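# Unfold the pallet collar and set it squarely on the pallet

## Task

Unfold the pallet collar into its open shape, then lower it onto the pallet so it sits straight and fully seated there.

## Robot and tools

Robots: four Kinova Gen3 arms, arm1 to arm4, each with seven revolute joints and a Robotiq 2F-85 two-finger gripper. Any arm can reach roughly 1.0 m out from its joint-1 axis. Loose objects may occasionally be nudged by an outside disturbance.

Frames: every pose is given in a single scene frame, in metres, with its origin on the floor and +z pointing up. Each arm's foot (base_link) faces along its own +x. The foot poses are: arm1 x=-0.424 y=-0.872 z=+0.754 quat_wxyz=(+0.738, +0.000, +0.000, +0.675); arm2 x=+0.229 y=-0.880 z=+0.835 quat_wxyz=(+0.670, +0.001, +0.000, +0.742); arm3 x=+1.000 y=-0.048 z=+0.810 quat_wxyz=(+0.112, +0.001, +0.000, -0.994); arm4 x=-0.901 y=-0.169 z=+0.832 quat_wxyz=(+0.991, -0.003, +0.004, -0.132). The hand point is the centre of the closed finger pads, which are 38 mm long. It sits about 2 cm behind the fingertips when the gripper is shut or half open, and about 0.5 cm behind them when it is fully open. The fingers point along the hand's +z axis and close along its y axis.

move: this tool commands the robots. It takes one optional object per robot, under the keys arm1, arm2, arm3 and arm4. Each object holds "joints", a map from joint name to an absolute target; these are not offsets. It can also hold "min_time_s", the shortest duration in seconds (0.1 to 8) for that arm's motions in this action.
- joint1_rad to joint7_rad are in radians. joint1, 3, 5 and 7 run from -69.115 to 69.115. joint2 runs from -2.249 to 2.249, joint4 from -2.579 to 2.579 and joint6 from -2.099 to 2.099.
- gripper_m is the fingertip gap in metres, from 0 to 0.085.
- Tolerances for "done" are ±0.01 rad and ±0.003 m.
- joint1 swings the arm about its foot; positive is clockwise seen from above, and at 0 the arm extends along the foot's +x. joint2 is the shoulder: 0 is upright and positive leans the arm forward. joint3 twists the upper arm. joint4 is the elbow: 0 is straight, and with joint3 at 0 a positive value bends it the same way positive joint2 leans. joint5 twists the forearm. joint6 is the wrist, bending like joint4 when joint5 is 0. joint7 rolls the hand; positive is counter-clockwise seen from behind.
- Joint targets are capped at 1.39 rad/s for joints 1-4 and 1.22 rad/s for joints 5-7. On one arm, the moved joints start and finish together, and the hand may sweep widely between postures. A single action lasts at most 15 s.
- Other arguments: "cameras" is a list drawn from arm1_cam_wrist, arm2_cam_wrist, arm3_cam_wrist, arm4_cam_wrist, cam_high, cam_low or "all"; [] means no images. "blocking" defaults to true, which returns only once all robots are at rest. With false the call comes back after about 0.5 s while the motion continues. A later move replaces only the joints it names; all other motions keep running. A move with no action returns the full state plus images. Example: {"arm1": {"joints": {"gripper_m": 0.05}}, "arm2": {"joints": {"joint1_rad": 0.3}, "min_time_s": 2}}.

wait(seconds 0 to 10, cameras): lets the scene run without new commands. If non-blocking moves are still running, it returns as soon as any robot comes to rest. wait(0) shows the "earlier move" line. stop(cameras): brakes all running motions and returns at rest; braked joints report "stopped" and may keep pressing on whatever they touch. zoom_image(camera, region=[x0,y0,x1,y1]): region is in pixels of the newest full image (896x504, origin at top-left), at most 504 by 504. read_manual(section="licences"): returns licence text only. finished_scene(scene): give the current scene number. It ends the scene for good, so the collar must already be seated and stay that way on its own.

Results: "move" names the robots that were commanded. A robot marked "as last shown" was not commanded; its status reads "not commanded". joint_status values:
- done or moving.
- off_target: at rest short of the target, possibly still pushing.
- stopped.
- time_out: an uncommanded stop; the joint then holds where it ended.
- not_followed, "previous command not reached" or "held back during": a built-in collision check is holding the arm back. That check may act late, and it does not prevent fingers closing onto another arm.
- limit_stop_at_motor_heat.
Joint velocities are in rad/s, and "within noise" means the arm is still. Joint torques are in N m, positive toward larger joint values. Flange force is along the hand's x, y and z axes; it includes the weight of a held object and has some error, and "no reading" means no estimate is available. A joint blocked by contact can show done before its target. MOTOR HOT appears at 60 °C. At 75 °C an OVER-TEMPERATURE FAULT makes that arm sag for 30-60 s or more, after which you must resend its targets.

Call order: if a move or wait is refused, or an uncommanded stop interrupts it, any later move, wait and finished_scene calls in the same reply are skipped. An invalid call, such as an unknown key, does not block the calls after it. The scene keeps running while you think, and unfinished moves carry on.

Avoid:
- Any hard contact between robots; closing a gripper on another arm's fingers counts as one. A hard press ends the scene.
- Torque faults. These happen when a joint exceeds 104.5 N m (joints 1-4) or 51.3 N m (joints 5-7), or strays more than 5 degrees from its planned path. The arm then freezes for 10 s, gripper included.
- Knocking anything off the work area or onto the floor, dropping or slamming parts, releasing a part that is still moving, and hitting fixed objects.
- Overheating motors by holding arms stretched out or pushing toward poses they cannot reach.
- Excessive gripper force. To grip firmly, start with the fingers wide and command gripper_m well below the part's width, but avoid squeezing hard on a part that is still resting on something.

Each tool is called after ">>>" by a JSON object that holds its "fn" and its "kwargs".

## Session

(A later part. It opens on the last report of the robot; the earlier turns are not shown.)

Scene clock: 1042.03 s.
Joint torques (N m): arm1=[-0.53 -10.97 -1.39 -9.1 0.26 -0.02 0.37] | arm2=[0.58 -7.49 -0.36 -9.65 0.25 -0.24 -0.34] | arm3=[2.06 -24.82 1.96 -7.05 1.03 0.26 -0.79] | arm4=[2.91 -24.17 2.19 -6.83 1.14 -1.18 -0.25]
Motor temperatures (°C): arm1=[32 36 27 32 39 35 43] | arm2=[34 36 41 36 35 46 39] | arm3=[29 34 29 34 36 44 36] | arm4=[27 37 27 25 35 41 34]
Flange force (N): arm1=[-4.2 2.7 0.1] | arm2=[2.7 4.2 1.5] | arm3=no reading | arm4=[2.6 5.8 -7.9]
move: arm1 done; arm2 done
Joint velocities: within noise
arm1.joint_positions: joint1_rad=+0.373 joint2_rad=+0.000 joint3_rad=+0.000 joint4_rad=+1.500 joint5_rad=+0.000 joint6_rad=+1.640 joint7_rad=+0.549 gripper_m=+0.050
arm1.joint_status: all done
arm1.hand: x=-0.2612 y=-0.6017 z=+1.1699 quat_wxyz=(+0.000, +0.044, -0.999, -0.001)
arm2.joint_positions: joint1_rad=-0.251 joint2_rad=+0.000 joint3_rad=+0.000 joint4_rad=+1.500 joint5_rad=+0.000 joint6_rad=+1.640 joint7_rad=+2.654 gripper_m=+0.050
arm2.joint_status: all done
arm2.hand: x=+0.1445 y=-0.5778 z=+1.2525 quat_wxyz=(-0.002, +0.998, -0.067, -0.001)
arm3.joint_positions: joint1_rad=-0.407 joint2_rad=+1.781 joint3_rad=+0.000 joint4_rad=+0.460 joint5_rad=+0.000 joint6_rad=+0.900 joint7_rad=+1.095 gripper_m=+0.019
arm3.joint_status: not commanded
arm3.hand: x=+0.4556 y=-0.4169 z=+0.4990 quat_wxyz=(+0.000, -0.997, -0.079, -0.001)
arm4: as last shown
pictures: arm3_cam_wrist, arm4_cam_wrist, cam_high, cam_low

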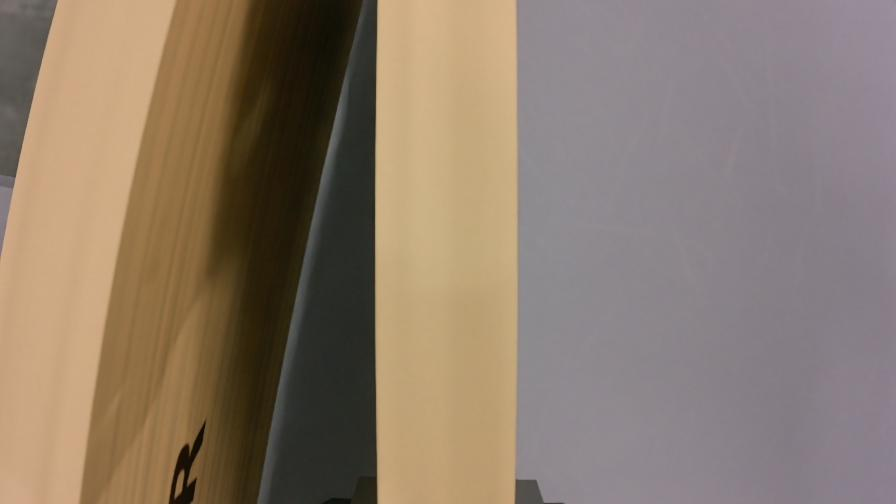

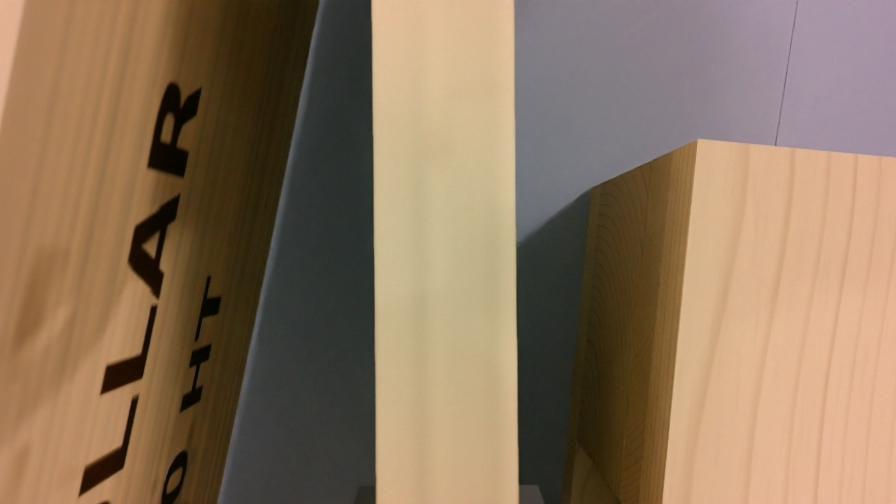

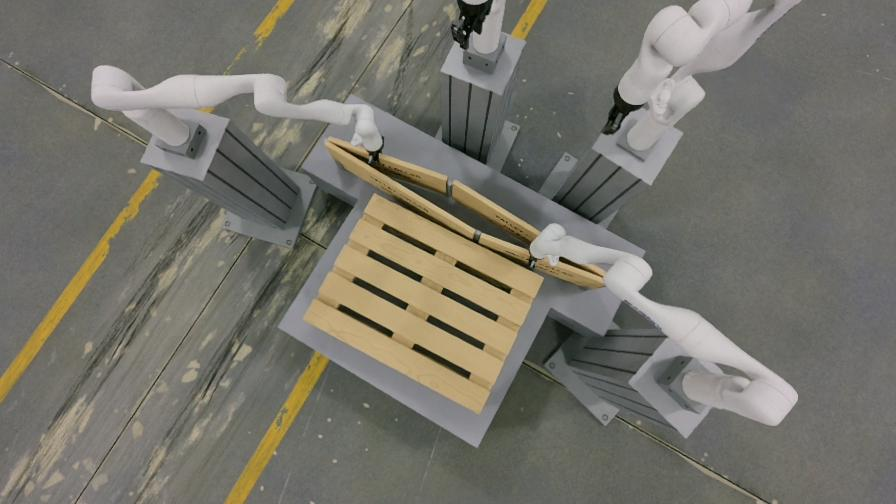

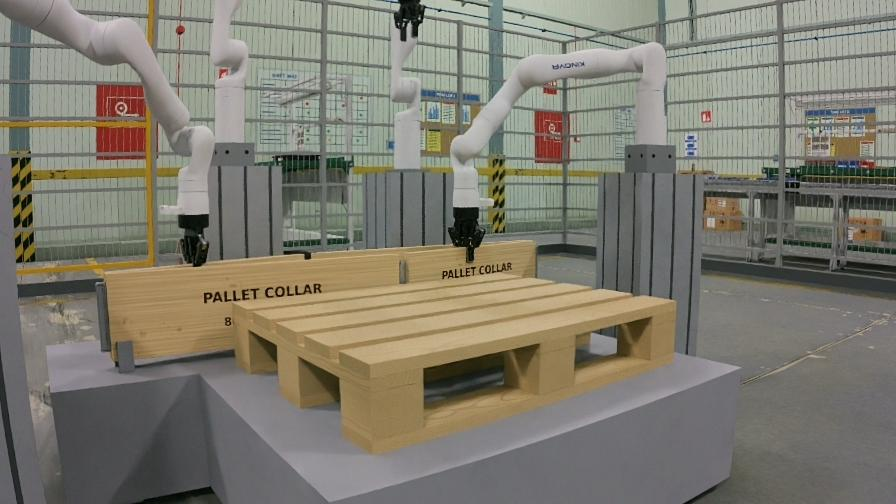

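>>> {"fn": "move", "kwargs": {"arm3": {"joints":{"joint2_rad":1.5401,"joint4_rad":0.7472,"joint6_rad":0.8543},"min_time_s":2}, "arm4": {"joints":{"joint2_rad":1.5197,"joint4_rad":0.8951,"joint6_rad":0.7268},"min_time_s":2}}}

>>> {"fn": "move", "kwargs": {"arm3": {"joints":{"joint2_rad":1.3525,"joint4_rad":0.8859,"joint6_rad":0.9032},"min_time_s":2}, "arm4": {"joints":{"joint2_rad":1.3294,"joint4_rad":1.0347,"joint6_rad":0.7775},"min_time_s":2}, "cameras": ["cam_high","arm3_cam_wrist","arm4_cam_wrist","cam_low"]}}

Scene clock: 1079.83 s.
Joint torques (N m): arm1=[-0.53 -10.93 -1.33 -9.1 0.21 -0.02 0.37] | arm2=[0.64 -7.43 -0.33 -9.71 0.26 -0.22 -0.33] | arm3=[-2.95 -41.62 -0.55 -12.16 0.22 0.58 0.27] | arm4=[1.78 -45.51 1.27 -10.29 0.2 1.88 -0.42]
Motor temperatures (°C): arm1=[32 35 27 31 39 35 43] | arm2=[33 35 38 35 35 45 39] | arm3=[29 35 29 33 36 43 36] | arm4=[27 39 27 25 35 41 34]
Flange force (N): arm1=[-4.0 2.7 0.1] | arm2=[2.6 4.5 1.7] | arm3=[1.7 -5.1 21.4] | arm4=[-5.1 -0.3 34.6]
move: arm3 done; arm4 done
Joint velocities: within noise
arm1, arm2: as last shown
arm3.joint_positions: joint1_rad=-0.407 joint2_rad=+1.540 joint3_rad=+0.000 joint4_rad=+0.747 joint5_rad=+0.000 joint6_rad=+0.854 joint7_rad=+1.095 gripper_m=+0.019
arm3.joint_status: all done
arm3.hand: x=+0.4554 y=-0.4167 z=+0.5890 quat_wxyz=(+0.000, -0.997, -0.078, -0.001)
arm4.joint_positions: joint1_rad=+0.014 joint2_rad=+1.520 joint3_rad=+0.000 joint4_rad=+0.895 joint5_rad=+0.000 joint6_rad=+0.727 joint7_rad=+1.997 gripper_m=+0.019
arm4.joint_status: all done
arm4.hand: x=-0.3057 y=-0.3676 z=+0.5880 quat_wxyz=(+0.005, +0.073, -0.997, +0.002)
pictures: none

Scene clock: 1082.17 s.
Joint torques (N m): arm1=[-0.49 -10.99 -1.39 -9.08 0.22 -0.02 0.39] | arm2=[0.56 -7.45 -0.37 -9.63 0.28 -0.25 -0.37] | arm3=[-0.37 -43.89 1.61 -15.24 1.23 -0.84 0.31] | arm4=[0.54 -48.22 0.47 -14.28 0.02 0.12 -0.37]
Motor temperatures (°C): arm1=[32 35 27 31 39 35 43] | arm2=[33 35 38 34 35 45 39] | arm3=[29 35 29 33 36 43 36] | arm4=[27 40 27 25 35 41 34]
Flange force (N): arm1=[-4.1 2.8 0.0] | arm2=[2.8 4.2 1.3] | arm3=[7.5 -3.5 22.8] | arm4=[1.5 0.9 34.5]
move: arm3 done; arm4 done
Joint velocities: within noise
arm1, arm2: as last shown
arm3.joint_positions: joint1_rad=-0.407 joint2_rad=+1.353 joint3_rad=+0.000 joint4_rad=+0.886 joint5_rad=+0.000 joint6_rad=+0.903 joint7_rad=+1.095 gripper_m=+0.019
arm3.joint_status: all done
arm3.hand: x=+0.4553 y=-0.4167 z=+0.6790 quat_wxyz=(+0.000, -0.997, -0.079, -0.001)
arm4.joint_positions: joint1_rad=+0.014 joint2_rad=+1.329 joint3_rad=+0.000 joint4_rad=+1.035 joint5_rad=+0.000 joint6_rad=+0.778 joint7_rad=+1.997 gripper_m=+0.019
arm4.joint_status: all done
arm4.hand: x=-0.3048 y=-0.3672 z=+0.6780 quat_wxyz=(+0.005, +0.073, -0.997, +0.002)
pictures: arm3_cam_wrist, arm4_cam_wrist, cam_high, cam_low

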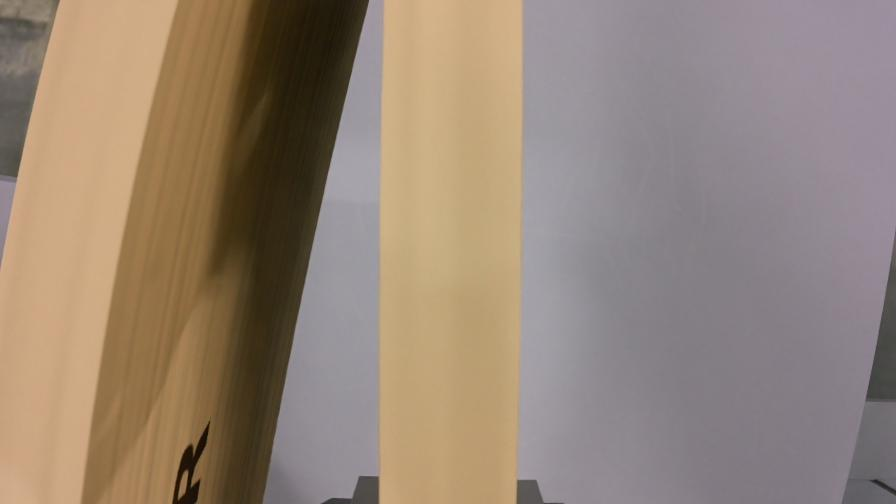

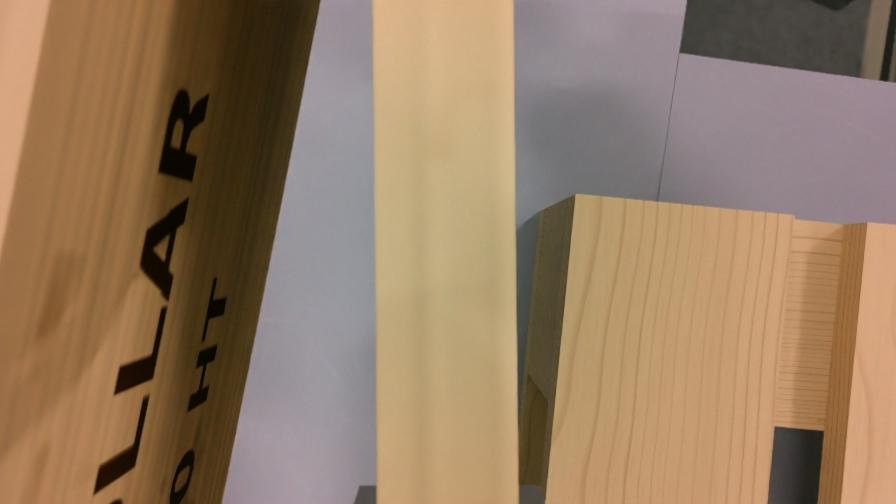

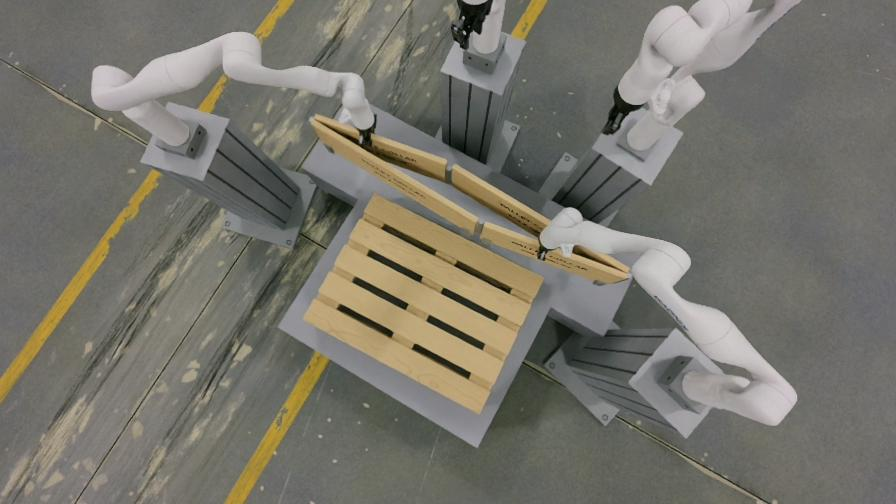

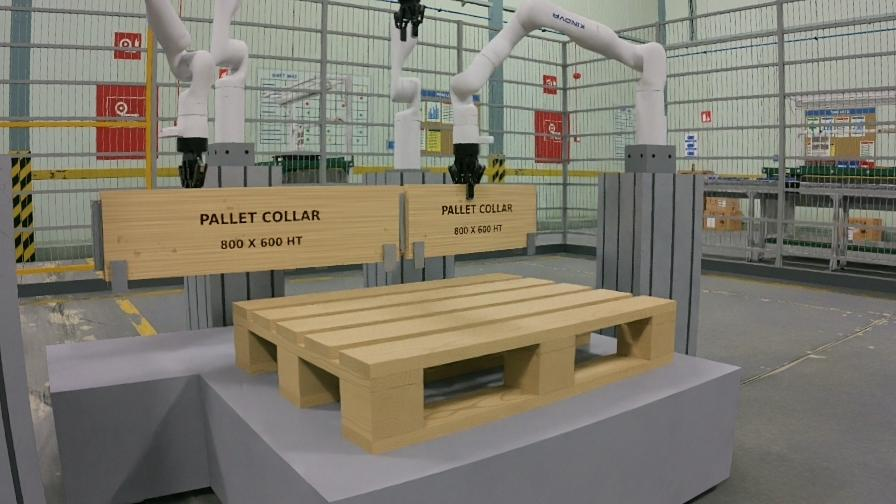

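>>> {"fn": "move", "kwargs": {"arm3": {"joints":{"joint1_rad":-0.3936,"joint2_rad":1.3584,"joint4_rad":0.8701,"joint6_rad":0.9131,"joint7_rad":1.357},"min_time_s":2.2}, "arm4": {"joints":{"joint1_rad":0.0565,"joint2_rad":1.3115,"joint4_rad":1.0766,"joint6_rad":0.7535,"joint7_rad":2.306},"min_time_s":2.2}}}

>>> {"fn": "move", "kwargs": {"arm3": {"joints":{"joint1_rad":-0.2922,"joint2_rad":1.2932,"joint4_rad":1.0475,"joint6_rad":0.8009,"joint7_rad":1.6554},"min_time_s":1.8}, "arm4": {"joints":{"joint1_rad":-0.0517,"joint2_rad":1.2557,"joint4_rad":1.2445,"joint6_rad":0.6414,"joint7_rad":2.3866},"min_time_s":1.8}, "cameras": ["cam_high"]}}

Scene clock: 1100.13 s.
Joint torques (N m): arm1=[-0.55 -10.97 -1.47 -9.07 0.22 -0.04 0.4] | arm2=[0.65 -7.37 -0.4 -9.66 0.23 -0.26 -0.36] | arm3=[-4.78 -40.67 -3.37 -10.7 -1.68 1.96 -0.43] | arm4=[2.49 -41.02 2.48 -6.28 1.31 4.52 0.35]
Motor temperatures (°C): arm1=[32 35 27 31 39 35 43] | arm2=[32 34 37 34 35 45 39] | arm3=[29 37 28 33 36 43 36] | arm4=[27 41 27 25 35 41 34]
Flange force (N): arm1=[-4.3 2.7 -0.1] | arm2=[2.8 4.5 1.4] | arm3=[-3.9 -7.2 23.6] | arm4=[-11.1 -4.7 33.4]
move: arm3 done; arm4 done
Joint velocities: within noise
arm1, arm2: as last shown
arm3.joint_positions: joint1_rad=-0.394 joint2_rad=+1.358 joint3_rad=+0.000 joint4_rad=+0.870 joint5_rad=+0.000 joint6_rad=+0.913 joint7_rad=+1.357 gripper_m=+0.019
arm3.joint_status: all done
arm3.hand: x=+0.4483 y=-0.4106 z=+0.6790 quat_wxyz=(+0.000, -0.980, -0.201, -0.001)
arm4.joint_positions: joint1_rad=+0.056 joint2_rad=+1.311 joint3_rad=+0.000 joint4_rad=+1.077 joint5_rad=+0.000 joint6_rad=+0.753 joint7_rad=+2.306 gripper_m=+0.019
arm4.joint_status: all done
arm4.hand: x=-0.3208 y=-0.3902 z=+0.6802 quat_wxyz=(+0.005, +0.205, -0.979, +0.001)
pictures: none

Scene clock: 1102.30 s.
Joint torques (N m): arm1=[-0.56 -10.92 -1.4 -9.08 0.19 -0.04 0.39] | arm2=[0.67 -7.5 -0.26 -9.7 0.28 -0.25 -0.29] | arm3=[-6.23 -36.17 -5.39 -5.67 -2.19 4.07 -0.13] | arm4=[2.98 -35.95 2.75 -0.65 0.91 6.52 -0.03]
Motor temperatures (°C): arm1=[32 34 27 31 39 35 43] | arm2=[32 34 37 34 35 45 39] | arm3=[29 38 28 33 36 43 36] | arm4=[27 42 27 25 35 41 34]
Flange force (N): arm1=[-4.1 2.6 -0.1] | arm2=[2.3 4.5 1.6] | arm3=[-9.1 -11.1 23.8] | arm4=[-15.4 -10.2 33.3]
move: arm3 done; arm4 done
Joint velocities: within noise
arm1, arm2: as last shown
arm3.joint_positions: joint1_rad=-0.292 joint2_rad=+1.293 joint3_rad=+0.000 joint4_rad=+1.047 joint5_rad=+0.000 joint6_rad=+0.801 joint7_rad=+1.655 gripper_m=+0.019
arm3.joint_status: all done
arm3.hand: x=+0.4402 y=-0.3382 z=+0.6789 quat_wxyz=(-0.001, -0.955, -0.297, -0.001)
arm4.joint_positions: joint1_rad=-0.052 joint2_rad=+1.256 joint3_rad=+0.000 joint4_rad=+1.244 joint5_rad=+0.000 joint6_rad=+0.641 joint7_rad=+2.387 gripper_m=+0.019
arm4.joint_status: all done
arm4.hand: x=-0.3333 y=-0.3189 z=+0.6799 quat_wxyz=(+0.005, +0.296, -0.955, +0.001)

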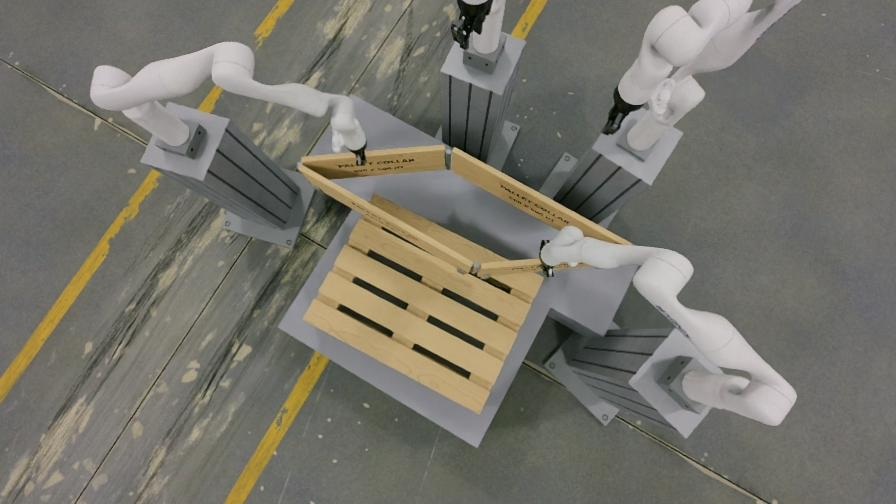

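>>> {"fn": "move", "kwargs": {"arm3": {"joints":{"joint1_rad":-0.1805,"joint2_rad":1.2526,"joint4_rad":1.1628,"joint6_rad":0.7262,"joint7_rad":1.9591},"min_time_s":1.8}, "arm4": {"joints":{"joint1_rad":-0.1707,"joint2_rad":1.2196,"joint4_rad":1.3618,"joint6_rad":0.5602,"joint7_rad":2.4595},"min_time_s":1.8}}}

>>> {"fn": "move", "kwargs": {"arm3": {"joints":{"joint1_rad":-0.0607,"joint2_rad":1.2302,"joint4_rad":1.229,"joint6_rad":0.6824,"joint7_rad":2.2708},"min_time_s":1.8}, "arm4": {"joints":{"joint1_rad":-0.2981,"joint2_rad":1.198,"joint4_rad":1.4362,"joint6_rad":0.5074,"joint7_rad":2.5241},"min_time_s":1.8}}}

>>> {"fn": "move", "kwargs": {"arm3": {"joints":{"joint1_rad":0.0637,"joint2_rad":1.2237,"joint4_rad":1.249,"joint6_rad":0.6689,"joint7_rad":2.5873},"min_time_s":1.8}, "arm4": {"joints":{"joint1_rad":-0.4297,"joint2_rad":1.1889,"joint4_rad":1.4689,"joint6_rad":0.4838,"joint7_rad":2.5845},"min_time_s":1.8}, "cameras": ["cam_high"]}}

>>> {"fn": "move", "kwargs": {"arm3": {"joints":{"joint1_rad":0.1894,"joint2_rad":1.232,"joint4_rad":1.2238,"joint6_rad":0.6858,"joint7_rad":2.9137},"min_time_s":1.8}, "arm4": {"joints":{"joint1_rad":-0.562,"joint2_rad":1.1908,"joint4_rad":1.4621,"joint6_rad":0.4887,"joint7_rad":2.6529},"min_time_s":1.8}}}

>>> {"fn": "move", "kwargs": {"arm3": {"joints":{"joint1_rad":0.2972,"joint2_rad":1.2597,"joint4_rad":1.1433,"joint6_rad":0.7386,"joint7_rad":3.1926},"min_time_s":1.8}, "arm4": {"joints":{"joint1_rad":-0.7003,"joint2_rad":1.2102,"joint4_rad":1.3934,"joint6_rad":0.538,"joint7_rad":2.6857},"min_time_s":1.8}, "cameras": ["cam_high","arm3_cam_wrist","arm4_cam_wrist"]}}

Scene clock: 1130.00 s.
Joint torques (N m): arm1=[-0.54 -11.01 -1.35 -9.08 0.22 -0.03 0.37] | arm2=[0.64 -7.4 -0.34 -9.71 0.29 -0.23 -0.32] | arm3=[-6.23 -32.15 -6.33 -1.01 -2.38 6.12 -0.06] | arm4=[1.99 -31.87 1.72 4.15 0.48 8.15 -0.05]
Motor temperatures (°C): arm1=[31 34 27 31 39 34 43] | arm2=[32 34 36 33 34 44 39] | arm3=[29 39 28 33 36 43 36] | arm4=[27 44 26 25 35 41 34]
Flange force (N): arm1=[-4.2 2.8 -0.1] | arm2=[2.7 4.6 1.7] | arm3=[-11.2 -16.3 23.7] | arm4=[-16.9 -17.1 33.3]
move: arm3 done; arm4 done
Joint velocities: within noise
arm1, arm2: as last shown
arm3.joint_positions: joint1_rad=-0.181 joint2_rad=+1.253 joint3_rad=+0.000 joint4_rad=+1.163 joint5_rad=+0.000 joint6_rad=+0.726 joint7_rad=+1.959 gripper_m=+0.019
arm3.joint_status: all done
arm3.hand: x=+0.4316 y=-0.2653 z=+0.6789 quat_wxyz=(-0.001, -0.922, -0.387, -0.001)
arm4.joint_positions: joint1_rad=-0.171 joint2_rad=+1.220 joint3_rad=+0.000 joint4_rad=+1.362 joint5_rad=+0.000 joint6_rad=+0.560 joint7_rad=+2.459 gripper_m=+0.019
arm4.joint_status: all done
arm4.hand: x=-0.3455 y=-0.2478 z=+0.6796 quat_wxyz=(+0.005, +0.386, -0.922, +0.000)
pictures: none

Scene clock: 1132.17 s.
Joint torques (N m): arm1=[-0.58 -10.94 -1.42 -9.11 0.23 -0.04 0.42] | arm2=[0.65 -7.41 -0.3 -9.64 0.3 -0.2 -0.38] | arm3=[-4.97 -29.66 -5.7 2.02 -1.98 7.61 0.13] | arm4=[0.32 -29.47 -0.16 6.86 -0.16 9.02 -0.16]
Motor temperatures (°C): arm1=[31 34 27 31 39 34 43] | arm2=[32 34 35 33 34 44 39] | arm3=[29 39 28 33 36 43 36] | arm4=[27 44 26 25 35 41 34]
Flange force (N): arm1=[-4.1 2.7 0.0] | arm2=[2.7 4.4 1.5] | arm3=[-9.7 -19.7 24.0] | arm4=[-14.6 -22.2 33.2]
move: arm3 done; arm4 done
Joint velocities: within noise
arm1, arm2: as last shown
arm3.joint_positions: joint1_rad=-0.061 joint2_rad=+1.230 joint3_rad=+0.000 joint4_rad=+1.229 joint5_rad=+0.000 joint6_rad=+0.682 joint7_rad=+2.271 gripper_m=+0.019
arm3.joint_status: all done
arm3.hand: x=+0.4227 y=-0.1919 z=+0.6789 quat_wxyz=(-0.001, -0.881, -0.473, -0.001)
arm4.joint_positions: joint1_rad=-0.298 joint2_rad=+1.198 joint3_rad=+0.000 joint4_rad=+1.436 joint5_rad=+0.000 joint6_rad=+0.507 joint7_rad=+2.524 gripper_m=+0.019
arm4.joint_status: all done
arm4.hand: x=-0.3576 y=-0.1769 z=+0.6795 quat_wxyz=(+0.005, +0.473, -0.881, +0.000)
pictures: none

Scene clock: 1134.33 s.
Joint torques (N m): arm1=[-0.63 -10.99 -1.4 -9.11 0.22 -0.02 0.36] | arm2=[0.54 -7.45 -0.32 -9.72 0.31 -0.21 -0.34] | arm3=[-3.53 -27.14 -4.57 5.54 -1.55 9.68 0.29] | arm4=[-1.93 -26.53 -2.97 10.01 -0.93 10.51 -0.19]
Motor temperatures (°C): arm1=[31 34 27 31 39 34 43] | arm2=[32 34 35 33 34 44 39] | arm3=[29 39 28 33 36 43 36] | arm4=[27 44 26 25 35 41 34]
Flange force (N): arm1=[-4.4 2.6 0.1] | arm2=[2.8 4.4 1.8] | arm3=[-8.0 -25.1 24.6] | arm4=[-11.5 -28.4 32.3]
move: arm3 done; arm4 done
Joint velocities: within noise
arm1, arm2: as last shown
arm3.joint_positions: joint1_rad=+0.064 joint2_rad=+1.224 joint3_rad=+0.000 joint4_rad=+1.249 joint5_rad=+0.000 joint6_rad=+0.669 joint7_rad=+2.587 gripper_m=+0.019
arm3.joint_status: all done
arm3.hand: x=+0.4135 y=-0.1185 z=+0.6787 quat_wxyz=(-0.001, -0.831, -0.556, -0.001)
arm4.joint_positions: joint1_rad=-0.430 joint2_rad=+1.189 joint3_rad=+0.000 joint4_rad=+1.469 joint5_rad=+0.000 joint6_rad=+0.484 joint7_rad=+2.585 gripper_m=+0.019
arm4.joint_status: all done
arm4.hand: x=-0.3692 y=-0.1066 z=+0.6793 quat_wxyz=(+0.005, +0.555, -0.832, -0.001)

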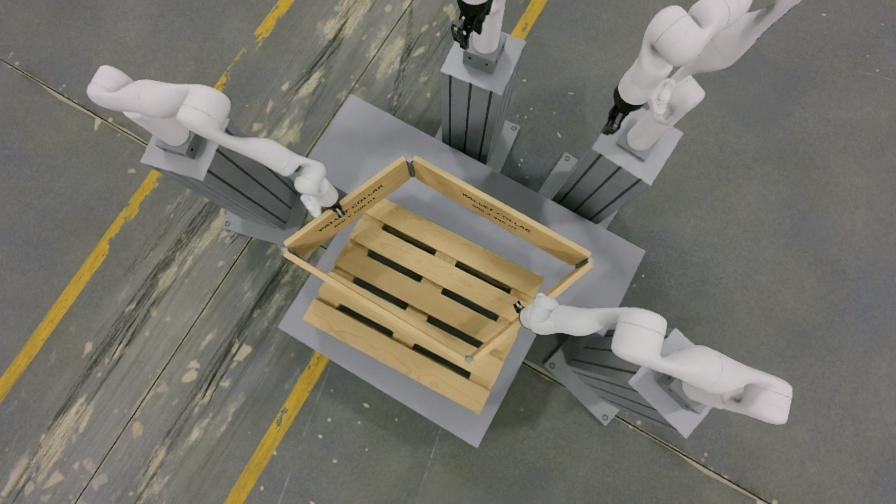

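Scene clock: 1136.50 s.
Joint torques (N m): arm1=[-0.53 -10.99 -1.39 -9.08 0.24 -0.01 0.36] | arm2=[0.68 -7.44 -0.29 -9.68 0.26 -0.25 -0.34] | arm3=[-1.55 -24.71 -2.45 9.35 -0.83 12.16 0.37] | arm4=[-5.34 -23.63 -6.46 13.54 -1.58 12.37 -0.05]
Motor temperatures (°C): arm1=[31 34 27 31 39 34 43] | arm2=[31 34 35 33 34 44 39] | arm3=[29 39 28 33 36 43 36] | arm4=[27 44 26 25 35 41 34]
Flange force (N): arm1=[-4.3 2.8 0.0] | arm2=[2.5 4.5 1.5] | arm3=[-4.3 -32.9 25.5] | arm4=[-6.8 -37.4 31.5]
move: arm3 done; arm4 done
Joint velocities: within noise
arm1.joint_positions: joint1_rad=+0.373 joint2_rad=+0.000 joint3_rad=+0.000 joint4_rad=+1.500 joint5_rad=+0.000 joint6_rad=+1.640 joint7_rad=+0.549 gripper_m=+0.050
arm1.joint_status: not commanded
arm1.hand: x=-0.2612 y=-0.6017 z=+1.1699 quat_wxyz=(+0.000, +0.044, -0.999, -0.001)
arm2.joint_positions: joint1_rad=-0.251 joint2_rad=+0.000 joint3_rad=+0.000 joint4_rad=+1.500 joint5_rad=+0.000 joint6_rad=+1.640 joint7_rad=+2.654 gripper_m=+0.050
arm2.joint_status: not commanded
arm2.hand: x=+0.1445 y=-0.5778 z=+1.2525 quat_wxyz=(-0.002, +0.998, -0.067, -0.001)
arm3.joint_positions: joint1_rad=+0.189 joint2_rad=+1.232 joint3_rad=+0.000 joint4_rad=+1.224 joint5_rad=+0.000 joint6_rad=+0.686 joint7_rad=+2.914 gripper_m=+0.019
arm3.joint_status: all done
arm3.hand: x=+0.4039 y=-0.0446 z=+0.6787 quat_wxyz=(-0.001, -0.772, -0.636, +0.000)
arm4.joint_positions: joint1_rad=-0.562 joint2_rad=+1.191 joint3_rad=+0.000 joint4_rad=+1.462 joint5_rad=+0.000 joint6_rad=+0.489 joint7_rad=+2.653 gripper_m=+0.019
arm4.joint_status: all done
arm4.hand: x=-0.3806 y=-0.0363 z=+0.6791 quat_wxyz=(+0.005, +0.636, -0.772, -0.001)
pictures: none

Scene clock: 1138.67 s.
Joint torques (N m): arm1=[-0.52 -10.97 -1.32 -9.12 0.25 -0.04 0.38] | arm2=[0.64 -7.38 -0.32 -9.76 0.29 -0.21 -0.37] | arm3=[-0.38 -33.05 -0.83 -0.99 -0.34 7.23 0.32] | arm4=[-4.55 -31.13 -5.1 3.03 -1.31 7.67 0.03]
Motor temperatures (°C): arm1=[31 34 27 31 39 34 43] | arm2=[31 34 35 33 34 44 39] | arm3=[29 39 28 33 36 43 36] | arm4=[27 44 26 25 35 41 34]
Flange force (N): arm1=[-4.0 2.8 0.1] | arm2=[2.8 4.7 1.9] | arm3=[1.3 -15.0 26.4] | arm4=[-0.1 -20.3 30.7]
move: arm3 done; arm4 done
Joint velocities: within noise
arm1, arm2: as last shown
arm3.joint_positions: joint1_rad=+0.297 joint2_rad=+1.260 joint3_rad=+0.000 joint4_rad=+1.143 joint5_rad=+0.000 joint6_rad=+0.739 joint7_rad=+3.193 gripper_m=+0.019
arm3.joint_status: all done
arm3.hand: x=+0.3915 y=+0.0208 z=+0.6784 quat_wxyz=(-0.001, -0.714, -0.700, +0.000)
arm4.joint_positions: joint1_rad=-0.700 joint2_rad=+1.210 joint3_rad=+0.000 joint4_rad=+1.393 joint5_rad=+0.000 joint6_rad=+0.538 joint7_rad=+2.686 gripper_m=+0.019
arm4.joint_status: all done
arm4.hand: x=-0.3891 y=+0.0413 z=+0.6788 quat_wxyz=(+0.005, +0.700, -0.715, -0.002)
pictures: arm3_cam_wrist, arm4_cam_wrist, cam_high

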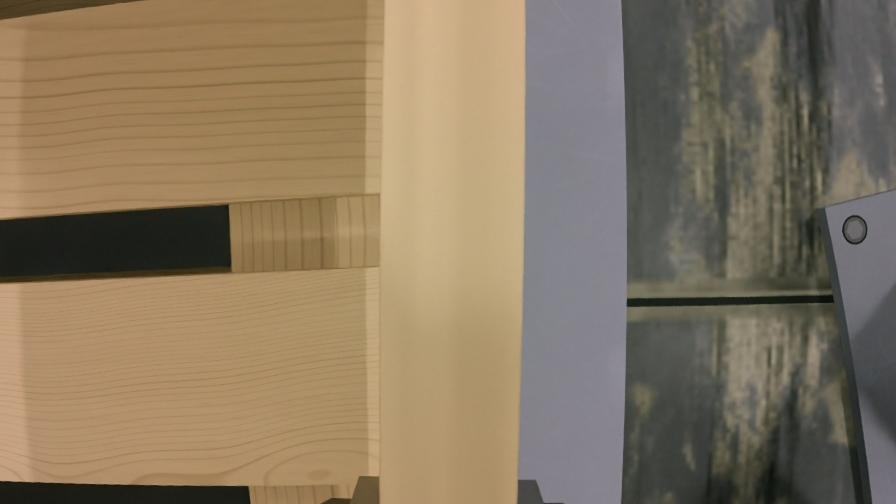

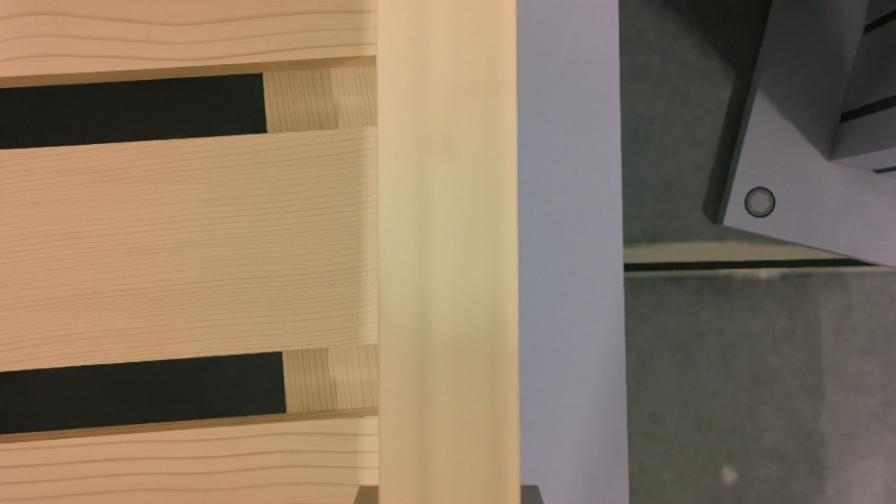

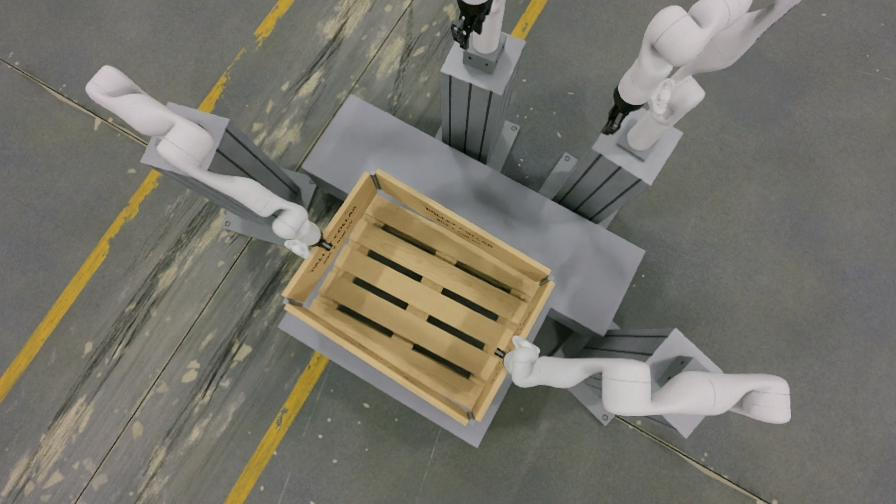

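>>> {"fn": "move", "kwargs": {"arm1": {"joints":{"joint1_rad":0.2189,"joint2_rad":0.9753,"joint4_rad":0.4793,"joint6_rad":1.687,"joint7_rad":0.3084},"min_time_s":2}, "arm2": {"joints":{"joint1_rad":0.0163,"joint2_rad":0.8554,"joint4_rad":0.8252,"joint6_rad":1.461,"joint7_rad":-0.085},"min_time_s":2}, "cameras": ["arm1_cam_wrist","arm2_cam_wrist"]}}

Scene clock: 1166.47 s.
Joint torques (N m): arm1=[-0.56 -27.39 -1.05 -9.05 0.25 -0.02 0.39] | arm2=[0.55 -22.39 0.02 -9.57 0.21 -0.27 -0.34] | arm3=[-0.33 -32.98 -0.7 -0.99 -0.25 7.23 0.35] | arm4=[-4.66 -31.14 -5.31 3.01 -1.4 7.67 0]
Motor temperatures (°C): arm1=[31 34 27 30 39 34 43] | arm2=[31 34 34 32 34 44 39] | arm3=[29 39 28 32 36 43 36] | arm4=[27 43 26 25 35 41 34]
Flange force (N): arm1=no reading | arm2=[0.0 -9.0 -0.2] | arm3=[1.2 -15.0 26.3] | arm4=[0.1 -20.4 30.7]
move: arm1 done; arm2 done
Joint velocities: within noise
arm1.joint_positions: joint1_rad=+0.219 joint2_rad=+0.975 joint3_rad=+0.000 joint4_rad=+0.479 joint5_rad=+0.000 joint6_rad=+1.687 joint7_rad=+0.308 gripper_m=+0.050
arm1.joint_status: all done
arm1.hand: x=-0.1996 y=-0.2499 z=+0.9993 quat_wxyz=(+0.000, +0.000, -1.000, +0.000)
arm2.joint_positions: joint1_rad=+0.016 joint2_rad=+0.855 joint3_rad=+0.000 joint4_rad=+0.825 joint5_rad=+0.000 joint6_rad=+1.461 joint7_rad=-0.085 gripper_m=+0.050
arm2.joint_status: all done
arm2.hand: x=+0.2000 y=-0.2508 z=+1.0515 quat_wxyz=(+0.001, +0.001, -1.000, -0.001)
arm3, arm4: as last shown

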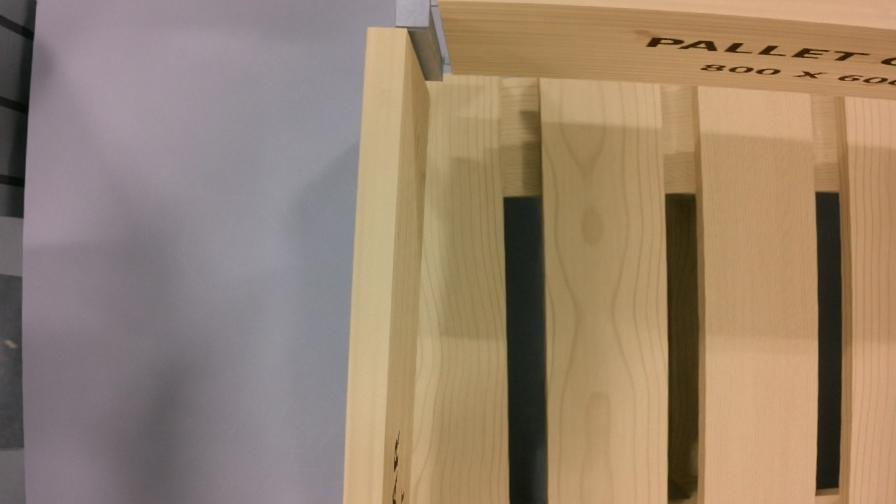

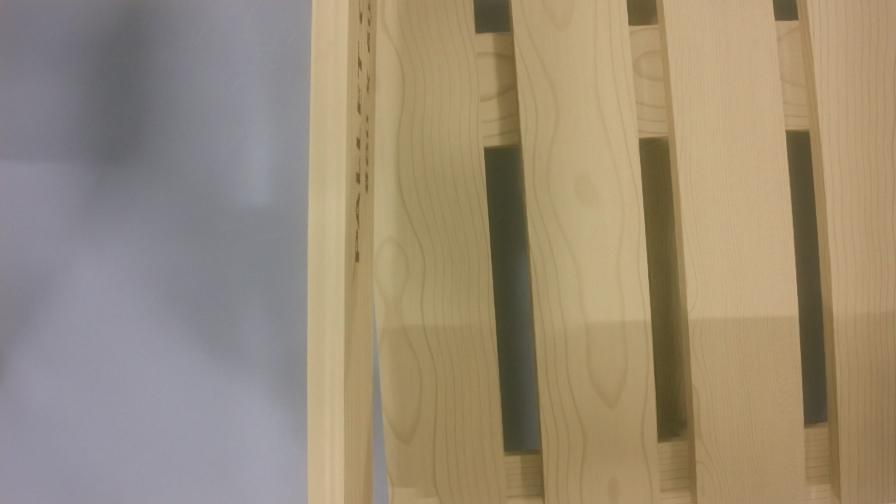

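>>> {"fn": "move", "kwargs": {"arm3": {"joints":{"joint1_rad":0.3376,"joint2_rad":1.286,"joint4_rad":1.0678,"joint6_rad":0.7878,"joint7_rad":3.2887},"min_time_s":2}, "arm4": {"joints":{"joint1_rad":-0.6773,"joint2_rad":1.195,"joint4_rad":1.4472,"joint6_rad":0.4994,"joint7_rad":2.7644},"min_time_s":2}, "cameras": ["arm1_cam_wrist","arm2_cam_wrist","arm3_cam_wrist","arm4_cam_wrist"]}}

Scene clock: 1260.40 s.
Joint torques (N m): arm1=[-0.55 -27.37 -1.05 -9.03 0.22 -0.02 0.39] | arm2=[0.65 -22.27 0.12 -9.67 0.17 -0.24 -0.34] | arm3=[-0.71 -40.41 -0.37 -10.37 -0.13 2.24 0.25] | arm4=[-0.49 -36.46 -0.25 -4.59 -0.02 3.35 -0.12]
Motor temperatures (°C): arm1=[31 34 26 31 39 34 43] | arm2=[30 35 32 31 34 44 39] | arm3=[29 39 28 32 36 44 36] | arm4=[27 43 26 25 35 42 34]
Flange force (N): arm1=no reading | arm2=[0.1 -10.1 0.1] | arm3=[0.3 1.6 26.1] | arm4=[-0.3 -3.8 30.8]
move: arm3 done; arm4 done
Joint velocities: within noise
arm1.joint_positions: joint1_rad=+0.219 joint2_rad=+0.975 joint3_rad=+0.000 joint4_rad=+0.479 joint5_rad=+0.000 joint6_rad=+1.687 joint7_rad=+0.308 gripper_m=+0.050
arm1.joint_status: not commanded
arm1.hand: x=-0.1996 y=-0.2499 z=+0.9993 quat_wxyz=(+0.000, +0.000, -1.000, +0.000)
arm2: as last shown
arm3.joint_positions: joint1_rad=+0.338 joint2_rad=+1.286 joint3_rad=+0.000 joint4_rad=+1.068 joint5_rad=+0.000 joint6_rad=+0.788 joint7_rad=+3.289 gripper_m=+0.019
arm3.joint_status: all done
arm3.hand: x=+0.3805 y=+0.0469 z=+0.6785 quat_wxyz=(-0.001, -0.695, -0.719, +0.000)
arm4.joint_positions: joint1_rad=-0.677 joint2_rad=+1.195 joint3_rad=+0.000 joint4_rad=+1.447 joint5_rad=+0.000 joint6_rad=+0.499 joint7_rad=+2.764 gripper_m=+0.019
arm4.joint_status: all done
arm4.hand: x=-0.3961 y=+0.0243 z=+0.6789 quat_wxyz=(+0.005, +0.719, -0.695, -0.002)

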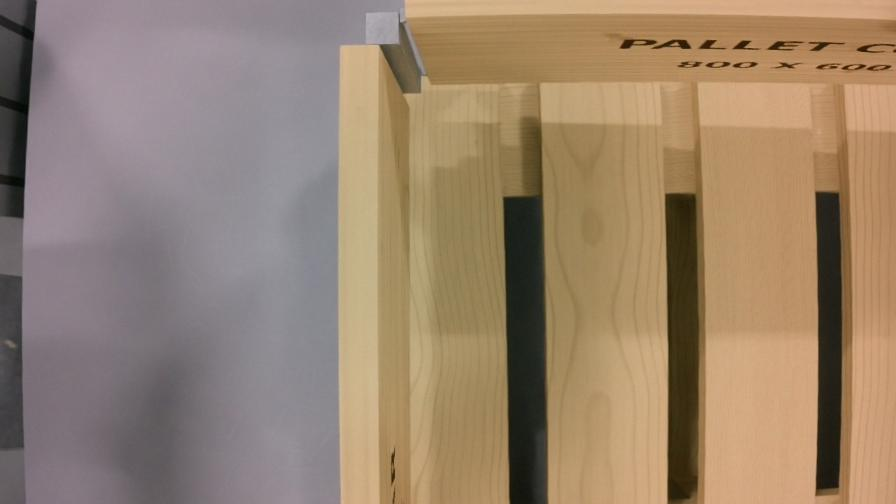

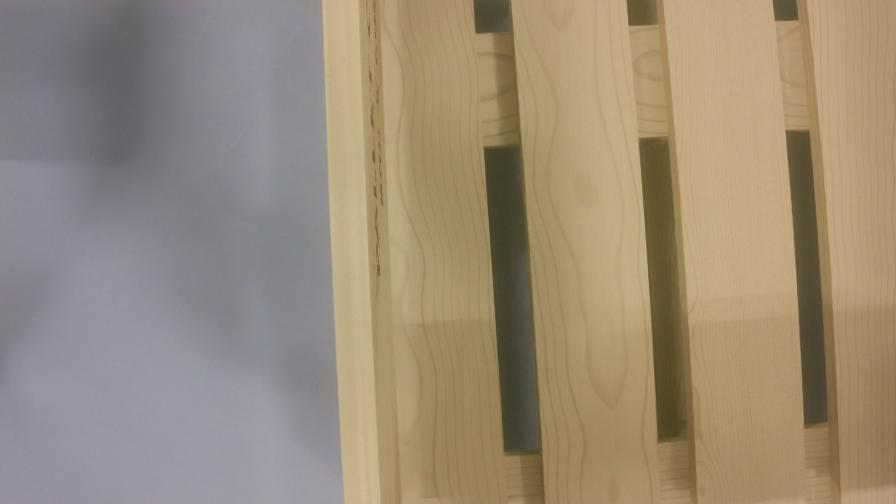

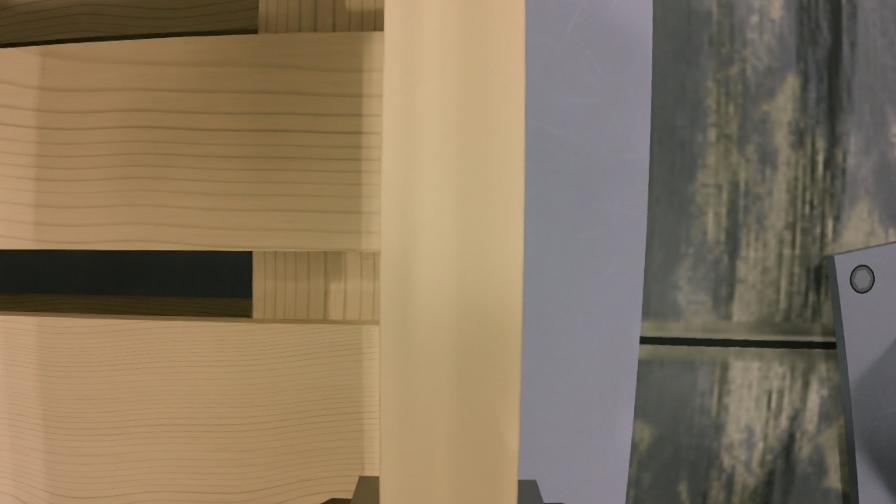

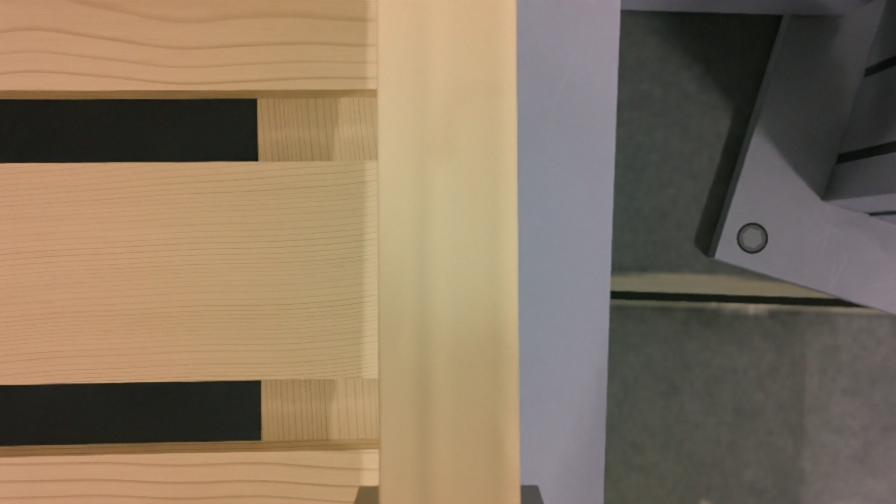

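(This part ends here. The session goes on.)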